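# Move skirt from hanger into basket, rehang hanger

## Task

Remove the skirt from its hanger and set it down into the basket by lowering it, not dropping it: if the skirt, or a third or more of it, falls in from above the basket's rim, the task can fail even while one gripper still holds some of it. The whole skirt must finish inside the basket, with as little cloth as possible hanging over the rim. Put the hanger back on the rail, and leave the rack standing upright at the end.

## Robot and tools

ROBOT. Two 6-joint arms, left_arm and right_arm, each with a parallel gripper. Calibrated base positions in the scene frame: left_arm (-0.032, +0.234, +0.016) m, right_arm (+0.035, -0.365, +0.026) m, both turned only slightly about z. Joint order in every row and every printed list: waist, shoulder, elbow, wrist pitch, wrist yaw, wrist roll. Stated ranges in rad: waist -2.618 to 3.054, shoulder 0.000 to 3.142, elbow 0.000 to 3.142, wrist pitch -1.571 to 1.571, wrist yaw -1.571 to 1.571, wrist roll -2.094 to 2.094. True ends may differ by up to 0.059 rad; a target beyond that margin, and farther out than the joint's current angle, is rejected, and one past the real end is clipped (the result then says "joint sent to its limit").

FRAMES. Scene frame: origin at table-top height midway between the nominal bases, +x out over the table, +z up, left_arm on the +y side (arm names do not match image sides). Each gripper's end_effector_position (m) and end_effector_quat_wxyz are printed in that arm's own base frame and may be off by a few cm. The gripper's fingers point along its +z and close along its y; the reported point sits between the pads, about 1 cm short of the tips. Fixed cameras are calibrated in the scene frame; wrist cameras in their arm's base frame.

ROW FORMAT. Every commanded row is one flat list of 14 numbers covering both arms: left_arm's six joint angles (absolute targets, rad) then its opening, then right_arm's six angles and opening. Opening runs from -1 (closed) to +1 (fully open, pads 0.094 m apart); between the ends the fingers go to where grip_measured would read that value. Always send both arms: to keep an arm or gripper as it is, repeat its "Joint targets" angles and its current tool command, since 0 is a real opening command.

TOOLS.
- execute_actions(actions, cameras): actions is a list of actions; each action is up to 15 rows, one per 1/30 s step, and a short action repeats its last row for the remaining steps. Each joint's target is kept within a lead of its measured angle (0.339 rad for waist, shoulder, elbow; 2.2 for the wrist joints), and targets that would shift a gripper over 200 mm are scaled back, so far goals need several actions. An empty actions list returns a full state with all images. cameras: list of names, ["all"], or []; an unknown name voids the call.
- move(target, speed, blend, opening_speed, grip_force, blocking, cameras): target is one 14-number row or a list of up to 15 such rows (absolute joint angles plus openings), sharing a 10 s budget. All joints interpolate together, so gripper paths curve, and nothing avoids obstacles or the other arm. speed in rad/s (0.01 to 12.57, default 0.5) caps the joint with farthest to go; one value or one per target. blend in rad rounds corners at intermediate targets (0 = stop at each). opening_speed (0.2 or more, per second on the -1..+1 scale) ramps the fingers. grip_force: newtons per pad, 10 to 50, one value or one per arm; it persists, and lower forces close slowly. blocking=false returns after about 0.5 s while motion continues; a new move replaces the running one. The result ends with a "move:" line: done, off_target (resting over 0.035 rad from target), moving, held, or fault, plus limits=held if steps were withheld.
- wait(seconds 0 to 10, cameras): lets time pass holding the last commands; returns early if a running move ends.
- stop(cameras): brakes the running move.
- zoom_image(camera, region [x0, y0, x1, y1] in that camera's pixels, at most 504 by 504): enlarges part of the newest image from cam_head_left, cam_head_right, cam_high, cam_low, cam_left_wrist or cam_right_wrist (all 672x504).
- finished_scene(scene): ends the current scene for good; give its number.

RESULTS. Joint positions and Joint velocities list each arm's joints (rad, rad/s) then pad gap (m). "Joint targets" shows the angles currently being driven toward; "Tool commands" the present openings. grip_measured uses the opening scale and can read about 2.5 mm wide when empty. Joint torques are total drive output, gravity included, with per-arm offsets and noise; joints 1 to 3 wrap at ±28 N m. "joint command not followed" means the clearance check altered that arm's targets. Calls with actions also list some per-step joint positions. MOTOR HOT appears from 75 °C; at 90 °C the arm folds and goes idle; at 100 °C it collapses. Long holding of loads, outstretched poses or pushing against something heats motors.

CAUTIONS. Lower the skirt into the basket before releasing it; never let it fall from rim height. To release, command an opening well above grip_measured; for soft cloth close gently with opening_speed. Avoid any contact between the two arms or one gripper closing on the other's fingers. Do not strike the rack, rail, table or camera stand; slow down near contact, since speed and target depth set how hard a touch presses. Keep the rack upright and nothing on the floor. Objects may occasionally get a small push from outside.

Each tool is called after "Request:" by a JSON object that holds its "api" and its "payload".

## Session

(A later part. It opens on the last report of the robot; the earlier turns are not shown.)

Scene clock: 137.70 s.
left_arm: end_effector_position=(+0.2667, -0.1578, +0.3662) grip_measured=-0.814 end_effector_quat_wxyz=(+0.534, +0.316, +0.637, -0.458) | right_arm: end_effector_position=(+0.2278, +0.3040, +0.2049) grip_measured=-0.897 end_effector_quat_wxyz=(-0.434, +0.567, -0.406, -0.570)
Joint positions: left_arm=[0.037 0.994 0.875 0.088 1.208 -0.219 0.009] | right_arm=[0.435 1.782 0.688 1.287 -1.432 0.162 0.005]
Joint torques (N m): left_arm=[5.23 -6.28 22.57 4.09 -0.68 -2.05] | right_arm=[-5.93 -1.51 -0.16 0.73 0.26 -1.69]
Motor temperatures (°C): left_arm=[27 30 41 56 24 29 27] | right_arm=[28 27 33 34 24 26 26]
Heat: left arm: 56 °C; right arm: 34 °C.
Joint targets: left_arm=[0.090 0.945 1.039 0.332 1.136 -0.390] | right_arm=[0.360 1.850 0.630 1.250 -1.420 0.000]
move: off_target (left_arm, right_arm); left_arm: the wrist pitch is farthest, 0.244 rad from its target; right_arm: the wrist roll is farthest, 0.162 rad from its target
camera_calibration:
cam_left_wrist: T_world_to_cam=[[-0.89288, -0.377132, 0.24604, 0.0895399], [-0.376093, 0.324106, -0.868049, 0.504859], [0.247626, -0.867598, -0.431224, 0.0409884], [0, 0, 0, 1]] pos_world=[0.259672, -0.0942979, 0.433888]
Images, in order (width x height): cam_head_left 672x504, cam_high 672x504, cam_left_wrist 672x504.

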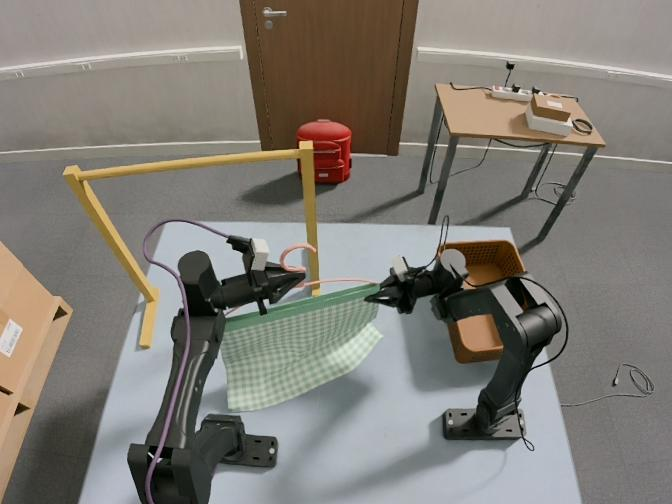

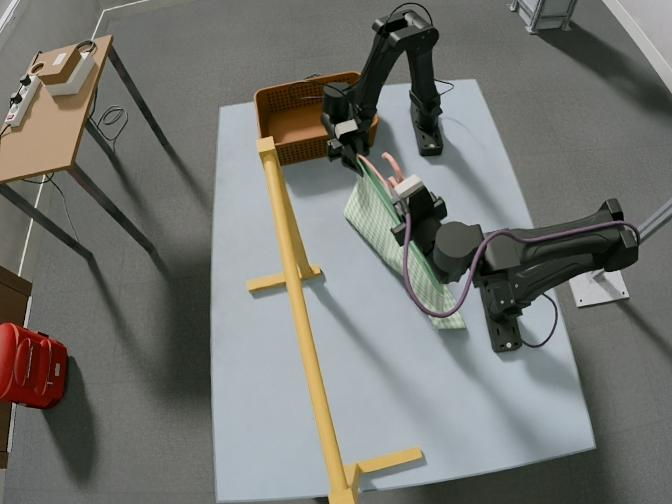

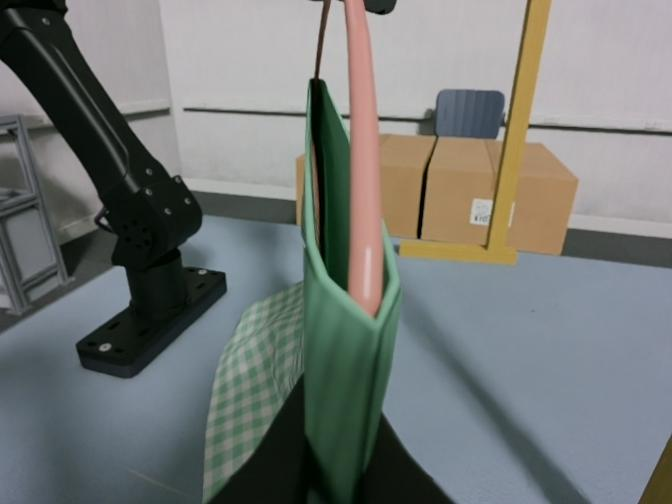

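Request:
{"api": "move", "payload": {"target": [0.02,1.0,1.1,-0.25,1.12,0.22,-1.0,0.47,1.7,0.72,1.02,-1.30,0.02,-1.0], "speed": 0.3, "cameras": ["cam_left_wrist","cam_high","cam_head_left","cam_right_wrist"]}}

Request:
{"api": "zoom_image", "payload": {"camera": "cam_left_wrist", "region": [240, 0, 440, 504]}}

Request:
{"api": "zoom_image", "payload": {"camera": "cam_head_left", "region": [200, 220, 420, 430]}}

Request:
{"api": "zoom_image", "payload": {"camera": "cam_high", "region": [320, 110, 500, 350]}}

Scene clock: 150.43 s.
left_arm: end_effector_position=(+0.2639, -0.1589, +0.3721) grip_measured=-0.841 end_effector_quat_wxyz=(+0.563, +0.403, +0.624, -0.362) | right_arm: end_effector_position=(+0.2353, +0.3169, +0.2094) grip_measured=-0.912 end_effector_quat_wxyz=(-0.433, +0.544, -0.446, -0.563)
Joint positions: left_arm=[0.018 1.005 1.035 -0.287 1.149 0.237 0.007] | right_arm=[0.469 1.717 0.708 1.051 -1.329 0.072 0.004]
Joint torques (N m): left_arm=[0.24 -2.45 13.42 2.06 -0.16 -0.26] | right_arm=[0.08 -9.03 6.26 0.9 0.28 -0.53]
Motor temperatures (°C): left_arm=[28 30 50 62 24 30 27] | right_arm=[28 27 33 33 24 27 26]
Heat: left arm: 62 °C; right arm: 33 °C.
Joint targets: left_arm=[0.020 1.000 1.100 -0.250 1.120 0.220] | right_arm=[0.470 1.700 0.720 1.020 -1.300 0.020]
move: off_target (left_arm, right_arm); left_arm: the elbow is farthest, 0.065 rad from its target; right_arm: the wrist roll is farthest, 0.052 rad from its target
camera_calibration:
cam_left_wrist: T_world_to_cam=[[-0.911604, -0.411069, -0.00075851, 0.176528], [-0.216026, 0.480637, -0.849895, 0.485149], [0.34973, -0.774604, -0.526952, 0.0667691], [0, 0, 0, 1]] pos_world=[0.242377, -0.108896, 0.447643]
cam_right_wrist: T_world_to_cam=[[0.971525, 0.236296, -0.0174332, -0.301466], [0.0857839, -0.419375, -0.903751, 0.337521], [-0.220863, 0.876521, -0.427704, -0.0444349], [0, 0, 0, 1]] pos_world=[0.254114, 0.251731, 0.280775]
Images, in order (width x height): cam_head_left 672x504, cam_high 672x504, cam_left_wrist 672x504, cam_right_wrist 672x504.

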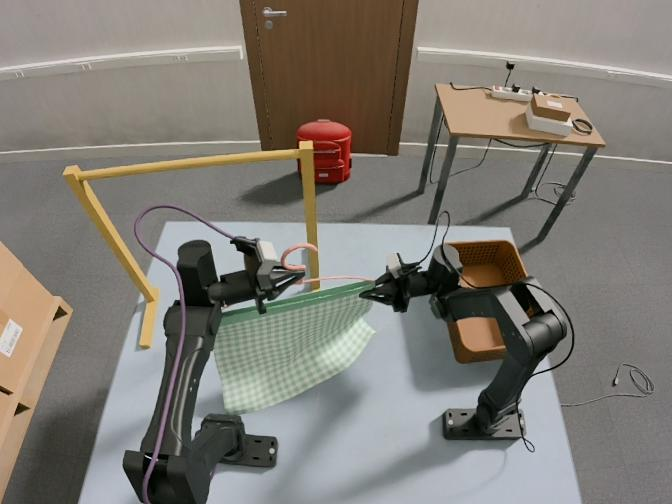

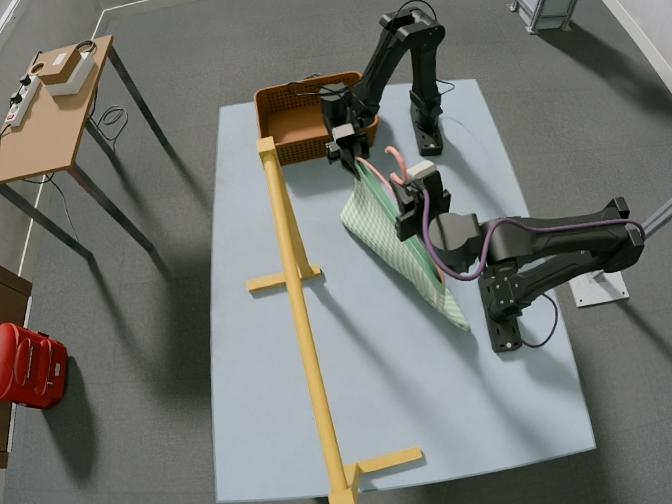

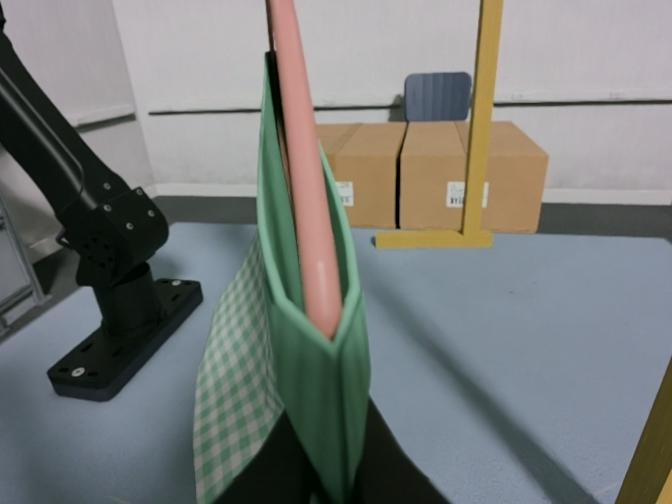

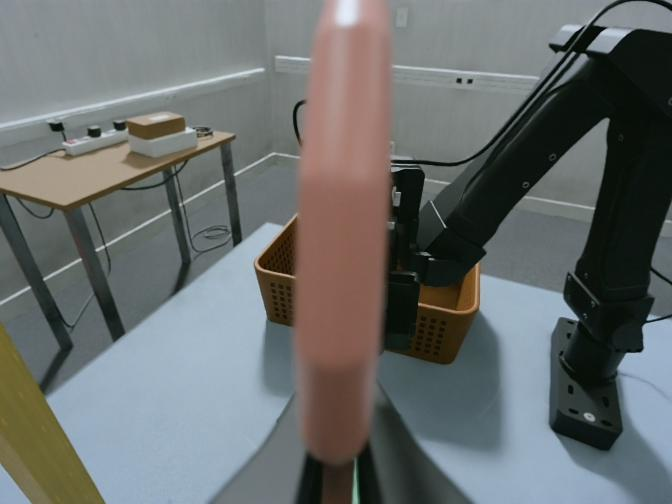

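Scaled by 1.000.

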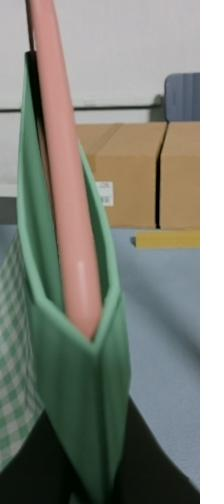

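Scaled by 2.291.

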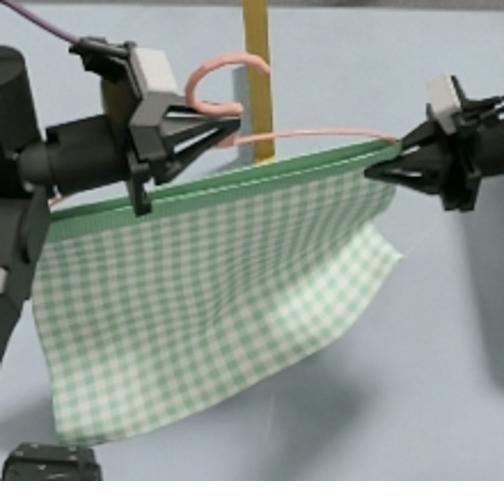

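Scaled by 2.100.

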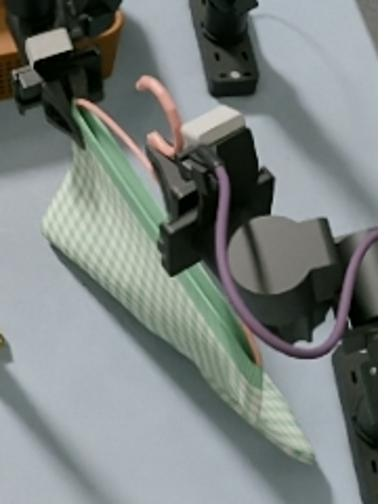

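Request:
{"api": "move", "payload": {"target": [0.116,1.0256,1.168,-0.4655,1.234,0.306,-1.0,0.32,1.829,0.652,1.177,-1.447,0.0,-1.0], "speed": 0.2, "cameras": ["cam_left_wrist","cam_high","cam_head_left"]}}

Scene clock: 162.47 s.
left_arm: end_effector_position=(+0.2619, -0.1547, +0.3458) grip_measured=-0.841 end_effector_quat_wxyz=(+0.514, +0.399, +0.654, -0.386) | right_arm: end_effector_position=(+0.2274, +0.3017, +0.1955) grip_measured=-0.912 end_effector_quat_wxyz=(-0.426, +0.576, -0.404, -0.569)
Joint positions: left_arm=[0.047 1.056 1.064 -0.502 1.198 0.368 0.007] | right_arm=[0.428 1.786 0.691 1.196 -1.459 0.07 0.004]
Joint torques (N m): left_arm=[6.76 -4.97 16.79 1.98 0.57 -0.81] | right_arm=[-8.81 -3.7 1.43 0.94 0.26 -0.73]
Motor temperatures (°C): left_arm=[27 30 48 53 24 29 27] | right_arm=[28 27 33 33 24 27 26]
Heat: left arm: 53 °C; right arm: 33 °C.
Joint targets: left_arm=[0.116 1.026 1.168 -0.466 1.234 0.306] | right_arm=[0.320 1.829 0.652 1.177 -1.447 0.000]
move: off_target (left_arm, right_arm); left_arm: the elbow is farthest, 0.104 rad from its target; right_arm: the waist is farthest, 0.108 rad from its target
camera_calibration:
cam_left_wrist: T_world_to_cam=[[-0.919625, -0.380865, 0.0960827, 0.149721], [-0.295772, 0.510468, -0.807429, 0.471183], [0.258474, -0.77095, -0.582088, 0.100385], [0, 0, 0, 1]] pos_world=[0.251103, -0.106109, 0.424494]
Images, in order (width x height): cam_head_left 672x504, cam_high 672x504, cam_left_wrist 672x504.

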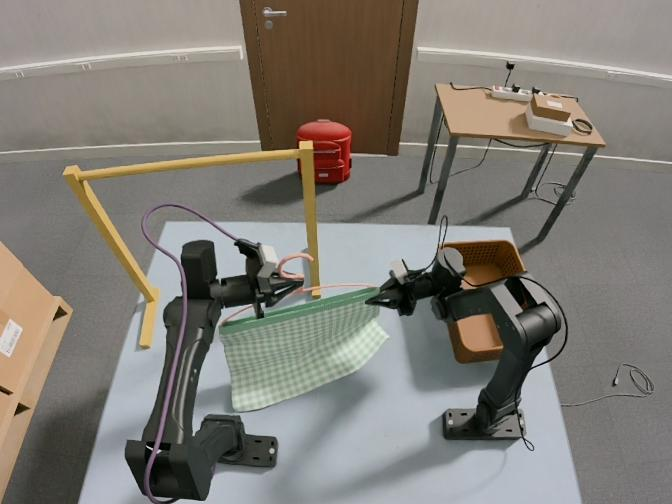

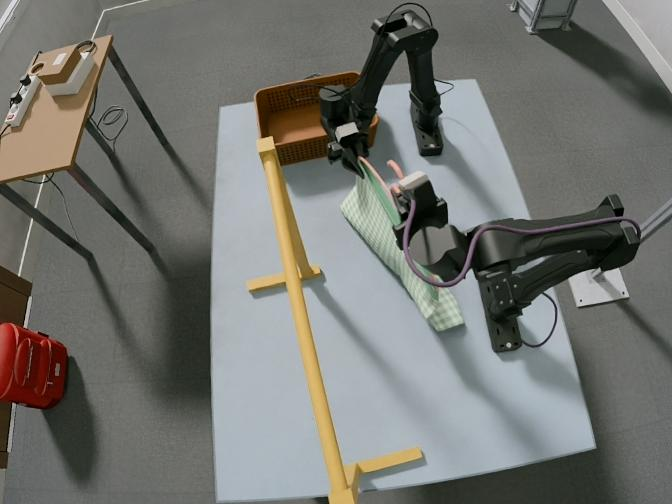

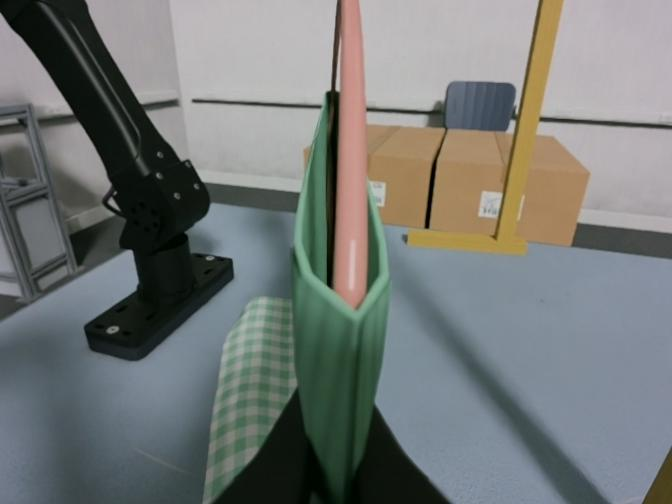

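Request:
{"api": "move", "payload": {"target": [[0.063,0.906,0.899,0.007,1.1815,0.0,-1.0,0.485,1.589,0.7786,0.81,-1.282,0.0,-1.0],[0.063,0.906,0.899,0.007,1.1815,0.0,-1.0,0.485,1.589,0.7786,0.81,-1.282,0.0,1.0],[0.063,0.906,0.899,0.007,1.1815,0.0,-1.0,0.55,1.556,0.82,0.736,-1.217,0.0,1.0]], "speed": 0.3, "cameras": ["cam_left_wrist","cam_high","cam_head_left","cam_right_wrist"]}}

Request:
{"api": "zoom_image", "payload": {"camera": "cam_high", "region": [320, 110, 500, 350]}}

Request:
{"api": "zoom_image", "payload": {"camera": "cam_head_left", "region": [200, 220, 420, 430]}}

Scene clock: 178.83 s.
left_arm: end_effector_position=(+0.2554, -0.1510, +0.3779) grip_measured=-0.844 end_effector_quat_wxyz=(+0.586, +0.370, +0.610, -0.385) | right_arm: end_effector_position=(+0.2286, +0.3374, +0.2450) grip_measured=+0.997 end_effector_quat_wxyz=(-0.432, +0.539, -0.466, -0.554)
Joint positions: left_arm=[0.06 0.927 0.904 -0.023 1.186 0.007 0.007] | right_arm=[0.544 1.584 0.792 0.751 -1.222 0.011 0.094]
Joint torques (N m): left_arm=[0.32 -3.26 7.3 1.94 -0.03 -0.12] | right_arm=[0.47 -9.8 8.77 1.14 -0.05 -0.17]
Heat: left arm: 49 °C; right arm: 33 °C.
Joint targets: left_arm=[0.063 0.906 0.899 0.007 1.181 0.000] | right_arm=[0.550 1.556 0.820 0.736 -1.217 0.000]
move: done; target 2's new numbers were sent with right_arm's wrist yaw 0.037 rad from that target
camera_calibration:
cam_left_wrist: T_world_to_cam=[[-0.903135, -0.427816, 0.0363505, 0.15333], [-0.222299, 0.393485, -0.89205, 0.488848], [0.36733, -0.813722, -0.450473, 0.0395993], [0, 0, 0, 1]] pos_world=[0.232602, -0.0945343, 0.448341]
cam_right_wrist: T_world_to_cam=[[0.978378, 0.203524, -0.0368072, -0.284919], [0.0593051, -0.44655, -0.892791, 0.391548], [-0.198141, 0.871304, -0.448965, -0.0469085], [0, 0, 0, 1]] pos_world=[0.246243, 0.273705, 0.318023]
Images, in order (width x height): cam_head_left 672x504, cam_high 672x504, cam_left_wrist 672x504, cam_right_wrist 672x504.

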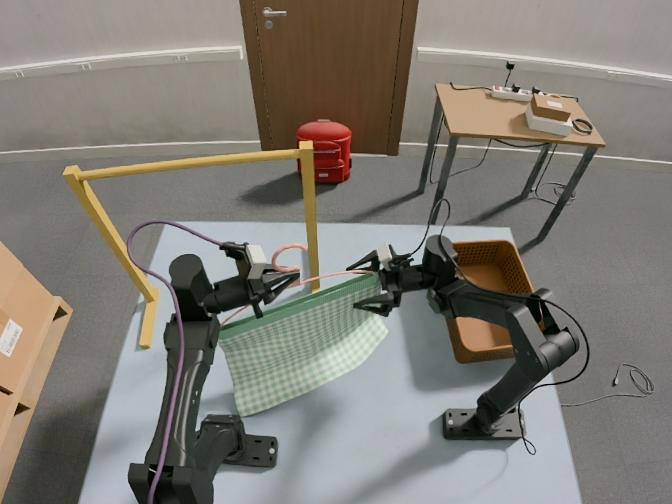

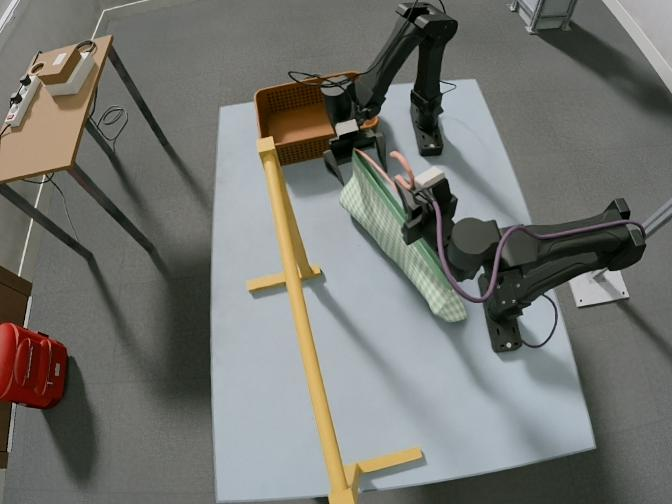

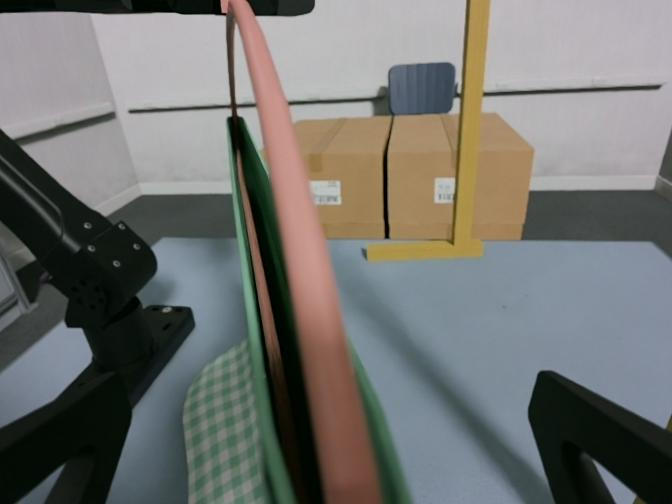

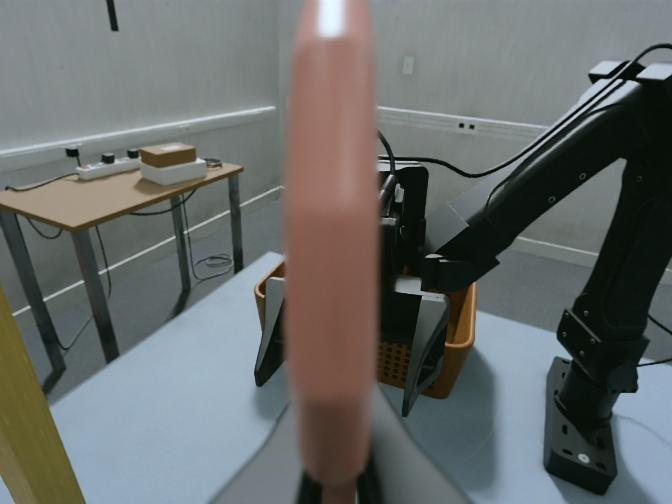

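Scaled by 2.100.

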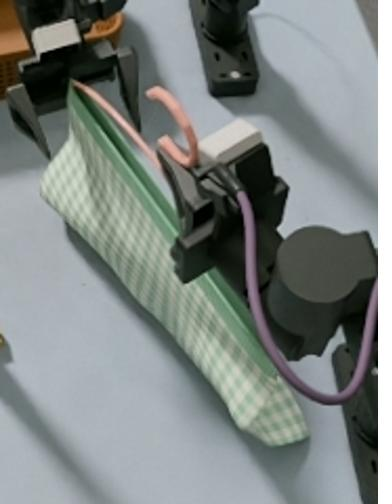

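Scaled by 2.291.

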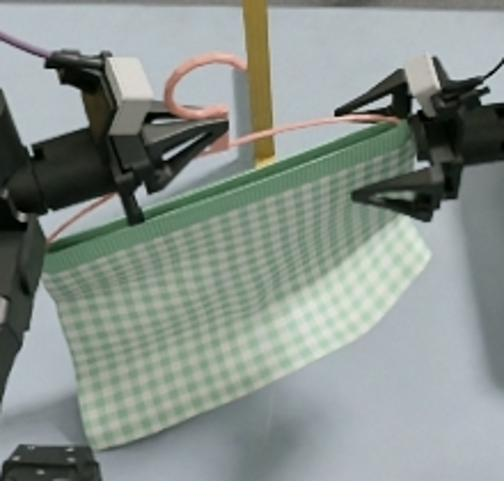

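Request:
{"api": "zoom_image", "payload": {"camera": "cam_left_wrist", "region": [200, 80, 300, 260]}}

Request:
{"api": "zoom_image", "payload": {"camera": "cam_head_left", "region": [340, 250, 400, 310]}}

Request:
{"api": "zoom_image", "payload": {"camera": "cam_high", "region": [335, 130, 405, 200]}}

Request:
{"api": "zoom_image", "payload": {"camera": "cam_head_right", "region": [190, 280, 270, 360]}}

Scaled by 2.800.

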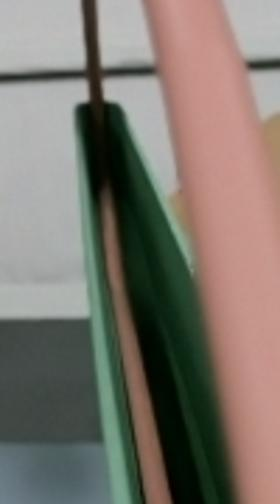

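Scaled by 8.400.

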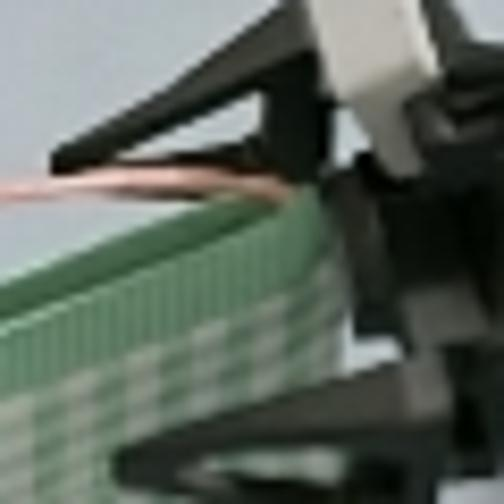

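Scaled by 7.200.

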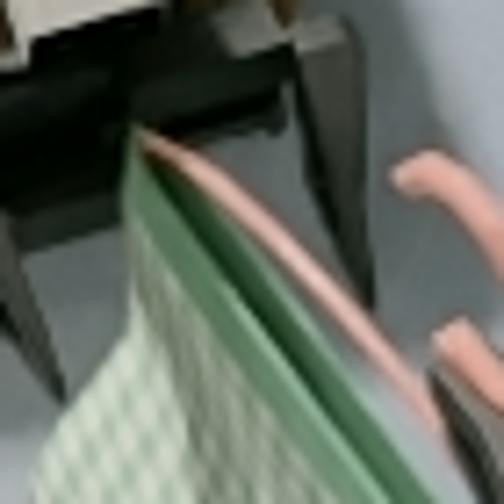

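This scene's latest camera images include none from cam_head_right. They are from: cam_head_left, cam_high, cam_left_wrist, cam_right_wrist. cam_head_right's image comes with the result of a call that names it in "cameras".

Request:
{"api": "move", "payload": {"target": [[0.063,0.906,0.899,0.007,1.1815,0.0,-1.0,0.518,1.533,0.842,0.691,-1.249,0.0,1.0],[0.063,0.906,0.899,0.007,1.1815,0.0,-1.0,0.518,1.533,0.842,0.691,-1.249,0.0,-1.0]], "speed": 0.3, "opening_speed": 2, "cameras": ["cam_left_wrist","cam_high","cam_head_left"]}}

Request:
{"api": "zoom_image", "payload": {"camera": "cam_head_left", "region": [300, 240, 420, 330]}}

Scene clock: 207.03 s.
left_arm: end_effector_position=(+0.2558, -0.1508, +0.3782) grip_measured=-0.844 end_effector_quat_wxyz=(+0.587, +0.369, +0.610, -0.384) | right_arm: end_effector_position=(+0.2293, +0.3323, +0.2542) grip_measured=-0.951 end_effector_quat_wxyz=(-0.429, +0.540, -0.464, -0.556)
Joint positions: left_arm=[0.06 0.927 0.904 -0.021 1.183 0.005 0.007] | right_arm=[0.526 1.561 0.813 0.703 -1.249 0.01 0.002]
Joint torques (N m): left_arm=[0.32 -3.3 7.28 1.92 0 -0.1] | right_arm=[-0.84 -9.84 9.11 1.16 -0.05 -0.13]
Motor temperatures (°C): left_arm=[27 29 43 48 24 27 27] | right_arm=[28 31 34 34 24 26 26]
Heat: left arm: 48 °C; right arm: 34 °C.
Joint targets: left_arm=[0.063 0.906 0.899 0.007 1.182 0.000] | right_arm=[0.518 1.533 0.842 0.691 -1.249 0.000]
move: done
camera_calibration:
cam_left_wrist: T_world_to_cam=[[-0.902135, -0.429942, 0.0360904, 0.153277], [-0.222717, 0.392409, -0.892419, 0.489154], [0.369527, -0.813121, -0.449761, 0.0390073], [0, 0, 0, 1]] pos_world=[0.232806, -0.0943304, 0.448543]
Images, in order (width x height): cam_head_left 672x504, cam_high 672x504, cam_left_wrist 672x504.

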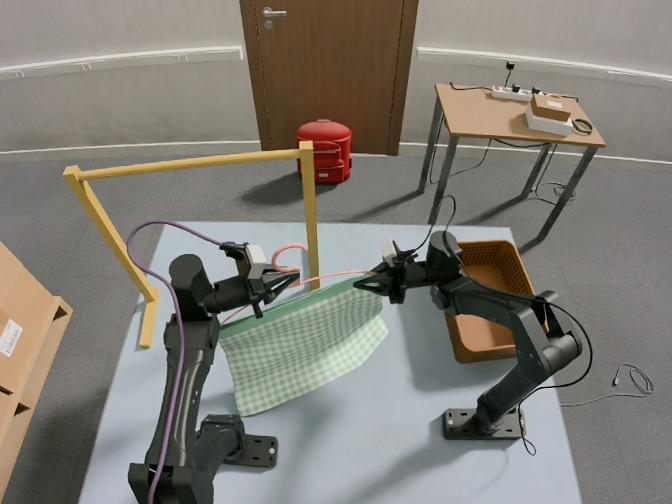

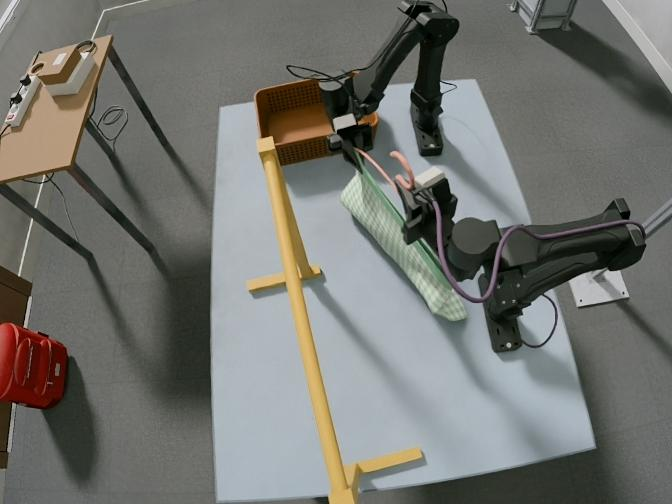

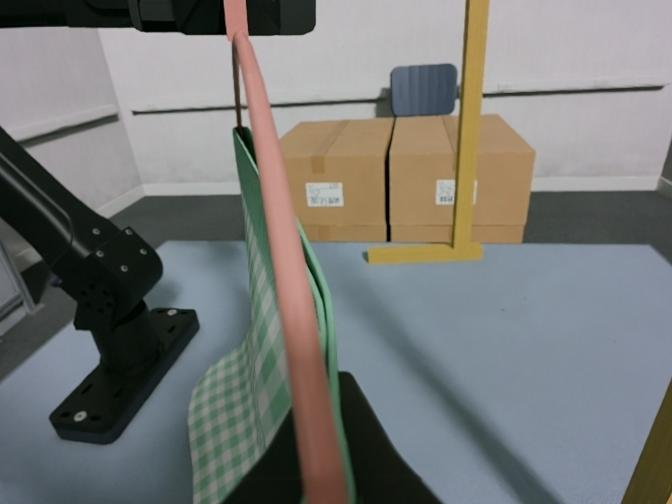

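Scaled by 4.200.

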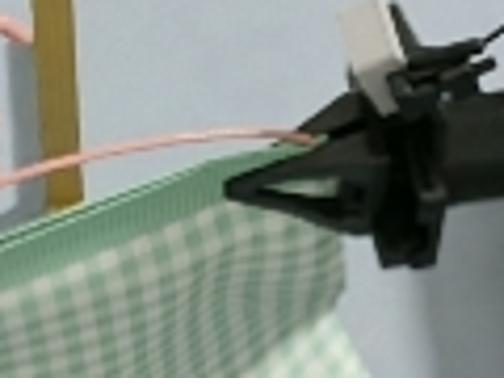

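Request:
{"api": "move", "payload": {"target": [0.12,0.906,0.899,0.007,1.1815,0.0,-1.0,0.358,1.568,0.823,0.745,-1.41,0.0,-1.0], "speed": 0.2, "cameras": ["cam_left_wrist","cam_high","cam_head_left"]}}

Request:
{"api": "zoom_image", "payload": {"camera": "cam_head_left", "region": [300, 240, 420, 330]}}

Request:
{"api": "zoom_image", "payload": {"camera": "cam_high", "region": [320, 110, 500, 350]}}

Scene clock: 210.90 s.
left_arm: end_effector_position=(+0.2505, -0.1535, +0.3706) grip_measured=-0.844 end_effector_quat_wxyz=(+0.575, +0.378, +0.608, -0.397) | right_arm: end_effector_position=(+0.2229, +0.3109, +0.2614) grip_measured=-0.955 end_effector_quat_wxyz=(-0.413, +0.564, -0.426, -0.574)
Joint positions: left_arm=[0.06 0.927 0.888 -0.035 1.219 0.02 0.007] | right_arm=[0.462 1.561 0.819 0.744 -1.409 0.026 0.002]
Joint torques (N m): left_arm=[5.89 -3.3 8.62 2.03 -0.33 -0.3] | right_arm=[-8.43 -6.08 6.58 1.22 -0.05 -0.28]
Heat: left arm: 47 °C; right arm: 34 °C.
Joint targets: left_arm=[0.120 0.906 0.899 0.007 1.181 0.000] | right_arm=[0.358 1.568 0.823 0.745 -1.410 0.000]
move: off_target (left_arm, right_arm); left_arm: the waist is farthest, 0.060 rad from its target; right_arm: the waist is farthest, 0.104 rad from its target
camera_calibration:
cam_left_wrist: T_world_to_cam=[[-0.916419, -0.397208, 0.0490056, 0.151439], [-0.222057, 0.402767, -0.887958, 0.481994], [0.332966, -0.824624, -0.457306, 0.0455699], [0, 0, 0, 1]] pos_world=[0.230638, -0.0964003, 0.441408]
Images, in order (width x height): cam_head_left 672x504, cam_high 672x504, cam_left_wrist 672x504.

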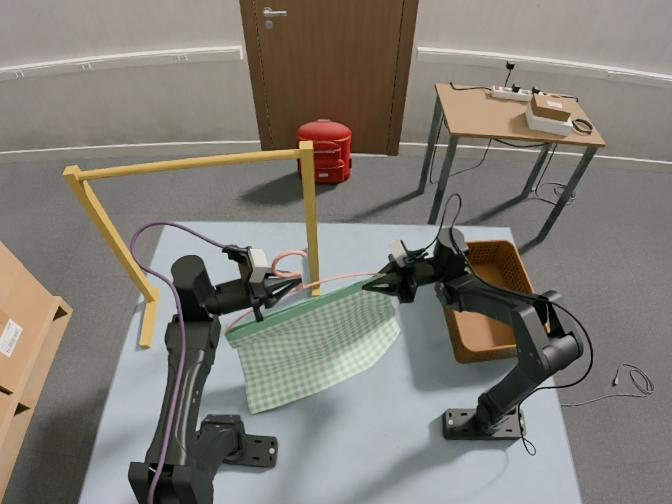

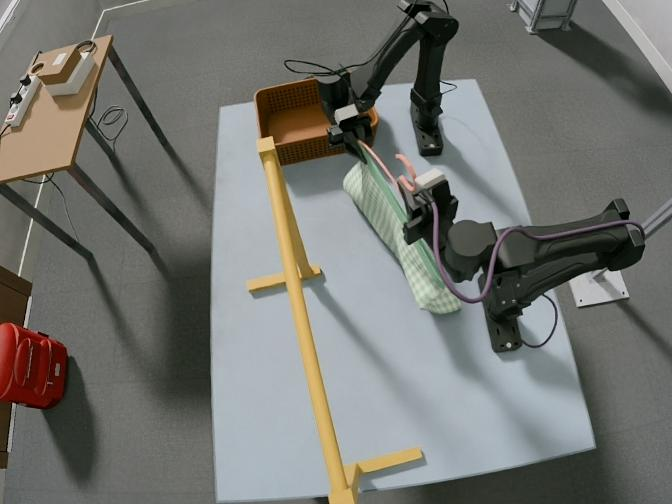

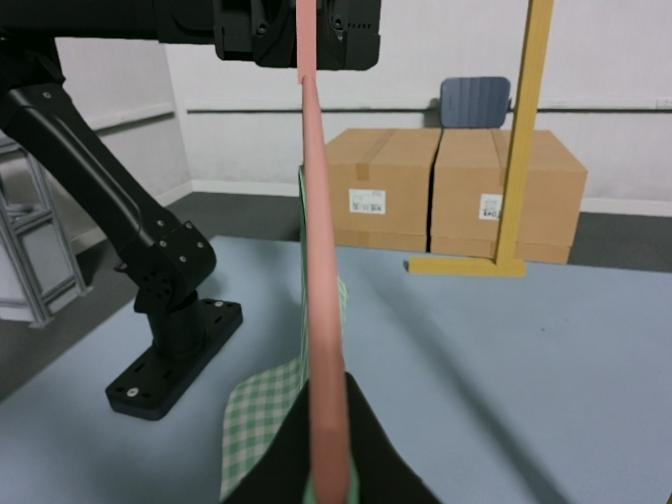

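Scaled by 4.200.

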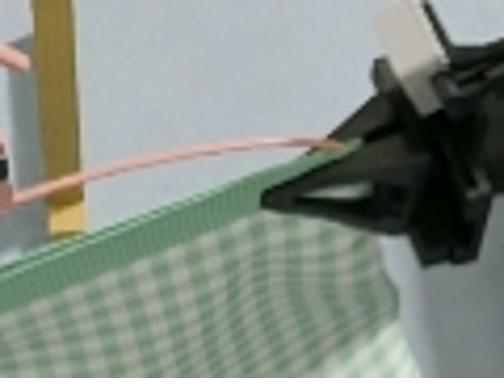

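Scaled by 2.100.

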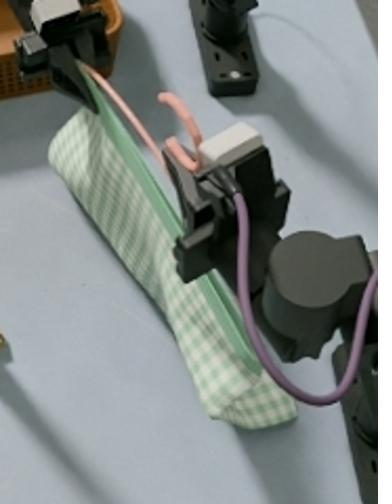

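Request:
{"api": "zoom_image", "payload": {"camera": "cam_head_left", "region": [210, 260, 330, 350]}}

Request:
{"api": "zoom_image", "payload": {"camera": "cam_left_wrist", "region": [270, 60, 370, 260]}}

Scaled by 4.200.

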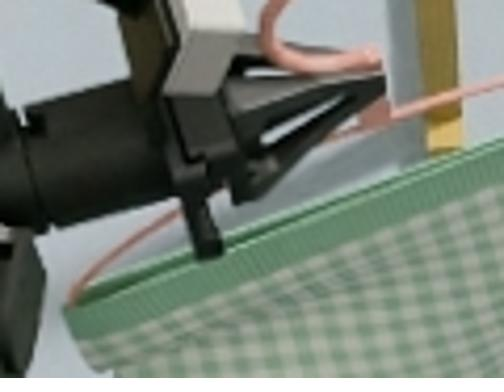

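Scaled by 2.520.

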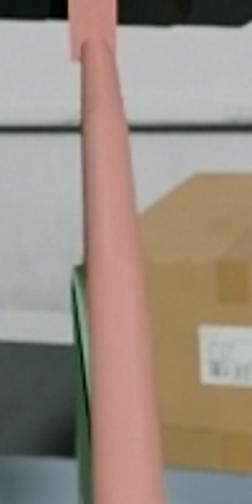

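Request:
{"api": "move", "payload": {"target": [0.12,0.88,0.92,0.05,1.1815,-0.03,-1.0,0.358,1.74,0.76,1.0,-1.41,0.0,-1.0], "speed": 0.2, "cameras": ["cam_left_wrist","cam_high","cam_head_left"]}}

Request:
{"api": "zoom_image", "payload": {"camera": "cam_head_left", "region": [300, 240, 420, 330]}}

Request:
{"api": "zoom_image", "payload": {"camera": "cam_head_left", "region": [200, 240, 420, 420]}}

Scene clock: 217.30 s.
left_arm: end_effector_position=(+0.2547, -0.1516, +0.3612) grip_measured=-0.844 end_effector_quat_wxyz=(+0.572, +0.370, +0.620, -0.390) | right_arm: end_effector_position=(+0.2333, +0.3170, +0.2430) grip_measured=-0.955 end_effector_quat_wxyz=(-0.433, +0.575, -0.399, -0.568)
Joint positions: left_arm=[0.06 0.927 0.876 -0.066 1.194 0.049 0.007] | right_arm=[0.463 1.691 0.809 1.019 -1.42 0.091 0.002]
Joint torques (N m): left_arm=[5.87 -5.6 11.66 2.81 -0.06 -0.99] | right_arm=[-8.61 -3.26 1.42 0.91 0.17 -0.98]
Heat: left arm: 47 °C; right arm: 34 °C.
Joint targets: left_arm=[0.120 0.880 0.920 0.050 1.182 -0.030] | right_arm=[0.358 1.740 0.760 1.000 -1.410 0.000]
move: off_target (left_arm, right_arm); left_arm: the wrist pitch is farthest, 0.116 rad from its target; right_arm: the waist is farthest, 0.105 rad from its target
camera_calibration:
cam_left_wrist: T_world_to_cam=[[-0.905631, -0.419716, 0.0605873, 0.146119], [-0.247561, 0.407264, -0.879118, 0.477849], [0.344305, -0.811156, -0.472737, 0.0461718], [0, 0, 0, 1]] pos_world=[0.23473, -0.0958295, 0.43306]
Images, in order (width x height): cam_head_left 672x504, cam_high 672x504, cam_left_wrist 672x504.

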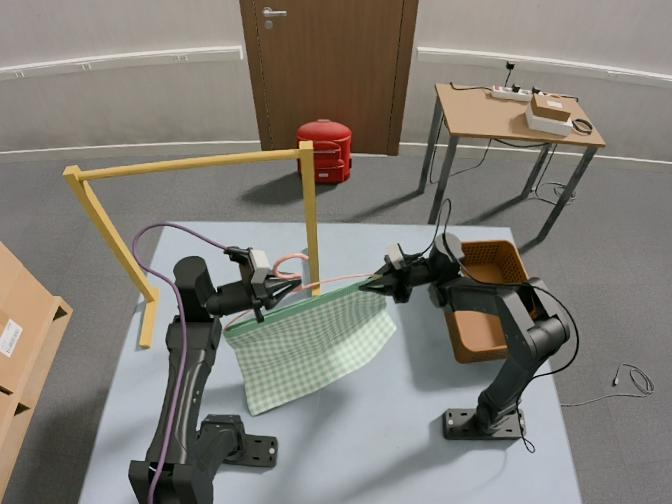

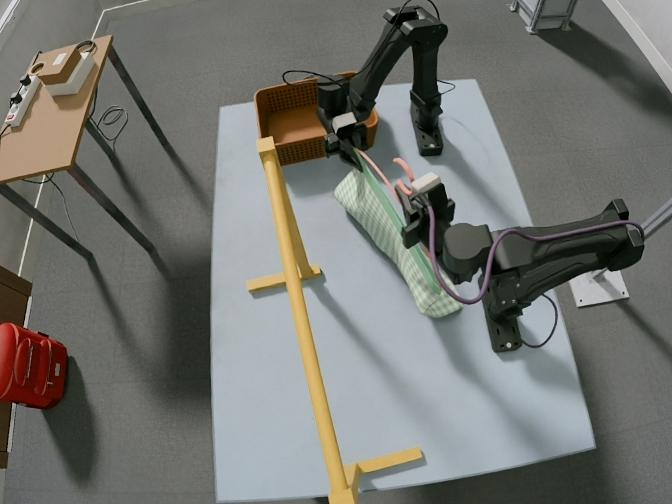

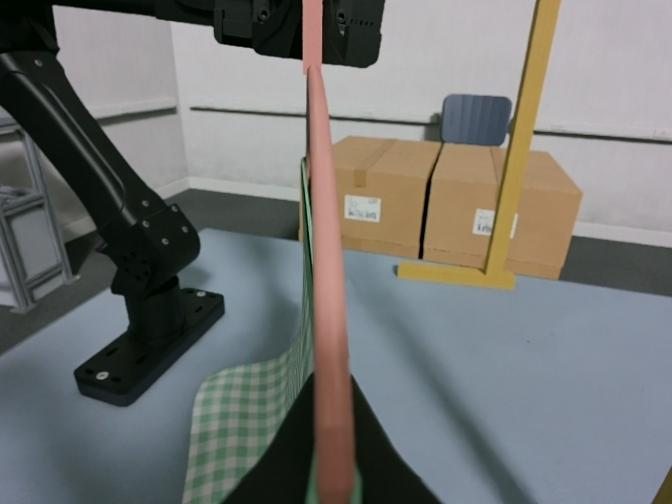

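Scaled by 4.200.

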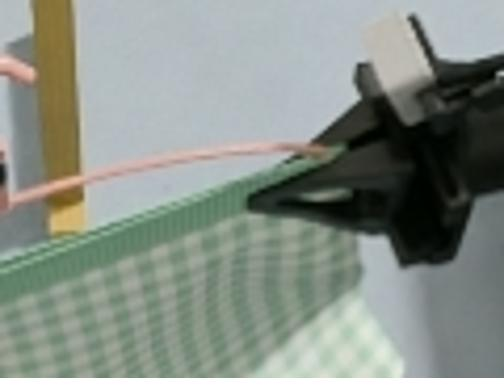

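Scaled by 2.291.

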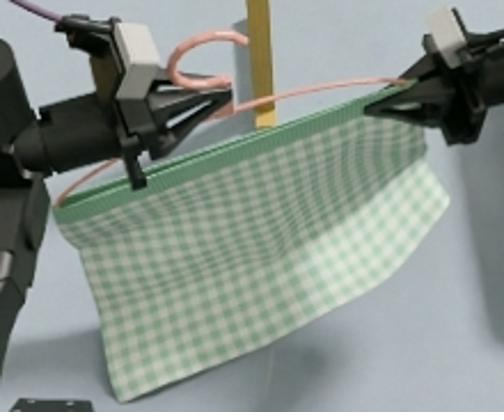

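Request:
{"api": "move", "payload": {"target": [[0.063,0.906,0.899,0.007,1.1815,0.0,-1.0,0.518,1.57,0.822,0.75,-1.249,0.0,-1.0],[0.063,0.906,0.899,0.007,1.1815,0.0,-1.0,0.518,1.57,0.822,0.75,-1.249,0.0,1.0],[0.063,0.906,0.899,0.007,1.1815,0.0,-1.0,0.22,1.40,0.66,0.74,-1.32,0.0,1.0]], "speed": 0.4, "cameras": ["all"]}}

Request:
{"api": "zoom_image", "payload": {"camera": "cam_left_wrist", "region": [80, 0, 380, 400]}}

Request:
{"api": "zoom_image", "payload": {"camera": "cam_low", "region": [250, 130, 370, 290]}}

Request:
{"api": "zoom_image", "payload": {"camera": "cam_head_left", "region": [200, 240, 420, 420]}}

Scene clock: 249.60 s.
left_arm: end_effector_position=(+0.2570, -0.1508, +0.3668) grip_measured=-0.844 end_effector_quat_wxyz=(+0.578, +0.363, +0.618, -0.390) | right_arm: end_effector_position=(+0.2711, +0.2418, +0.2570) grip_measured=+0.997 end_effector_quat_wxyz=(+0.507, -0.489, +0.510, +0.494)
Joint positions: left_arm=[0.06 0.927 0.876 -0.023 1.183 0.007 0.007] | right_arm=[0.225 1.425 0.674 0.755 -1.312 0.011 0.094]
Joint torques (N m): left_arm=[0.32 -3.32 9.78 1.94 0.01 -0.14] | right_arm=[-0.27 -7.76 5.14 1.12 -0.13 -0.11]
Motor temperatures (°C): left_arm=[28 30 48 52 23 28 27] | right_arm=[30 28 33 33 24 26 27]
Heat: left arm: 52 °C; right arm: 33 °C.
Joint targets: left_arm=[0.063 0.906 0.899 0.007 1.181 0.000] | right_arm=[0.220 1.400 0.660 0.740 -1.320 0.000]
move: done
camera_calibration:
cam_left_wrist: T_world_to_cam=[[-0.900733, -0.429812, 0.0627829, 0.144631], [-0.248639, 0.391658, -0.88588, 0.483421], [0.356173, -0.813551, -0.459647, 0.0404884], [0, 0, 0, 1]] pos_world=[0.23605, -0.0942322, 0.437783]
cam_right_wrist: T_world_to_cam=[[0.999707, -0.0235148, 0.0057281, -0.268424], [-0.00510365, -0.436175, -0.899847, 0.373766], [0.0236582, 0.899554, -0.436168, -0.0200362], [0, 0, 0, 1]] pos_world=[0.270727, 0.174739, 0.329131]

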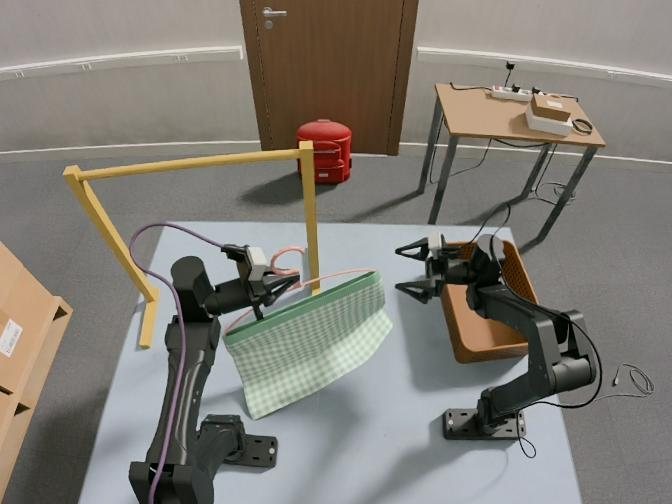

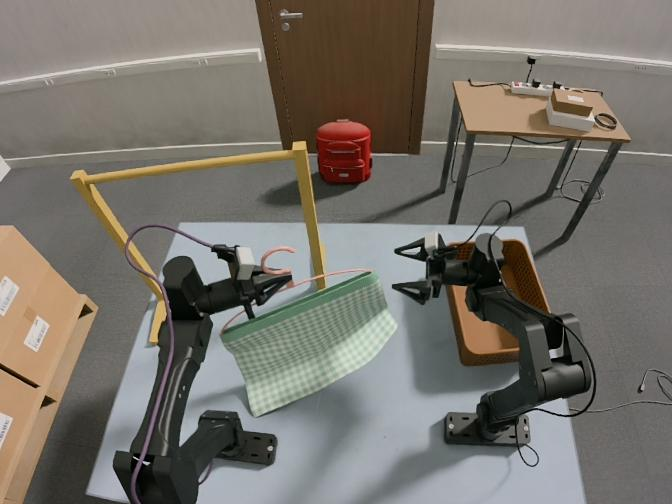

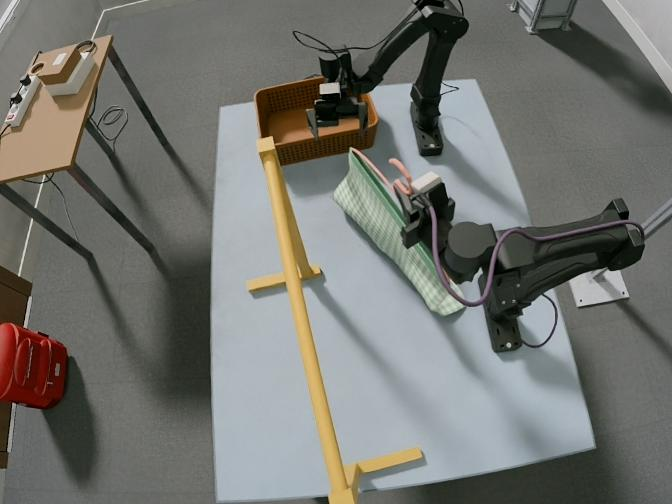

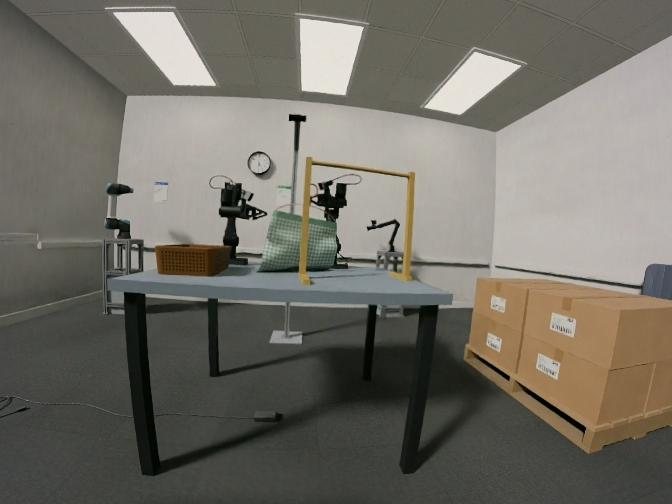

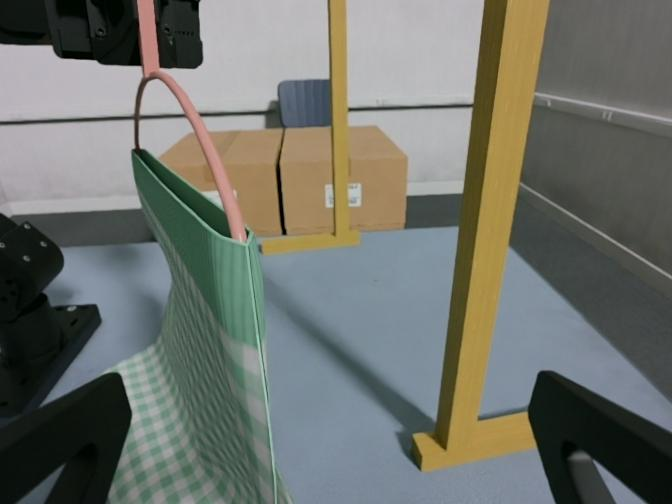

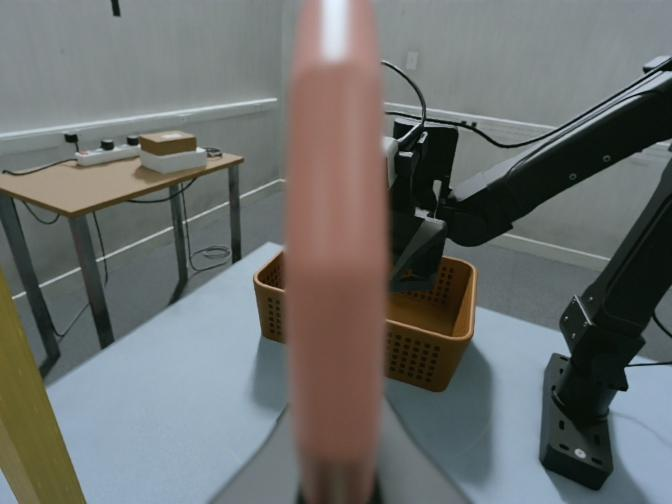

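Scaled by 1.260.

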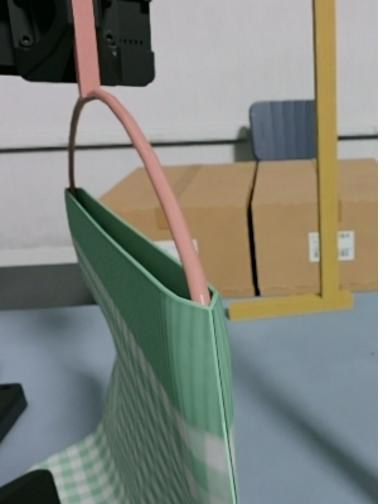

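Scaled by 3.150.

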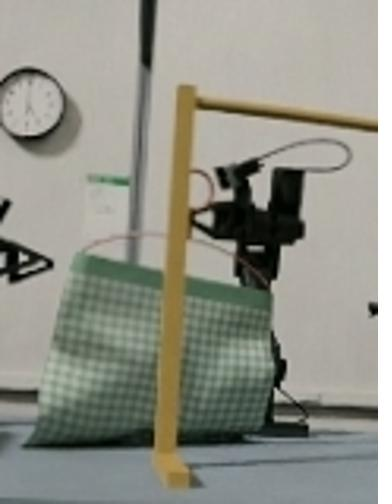

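Scaled by 2.291.

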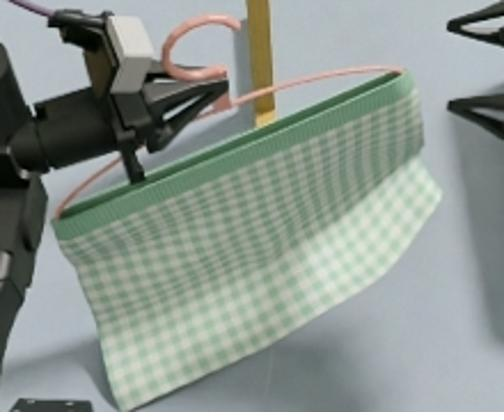

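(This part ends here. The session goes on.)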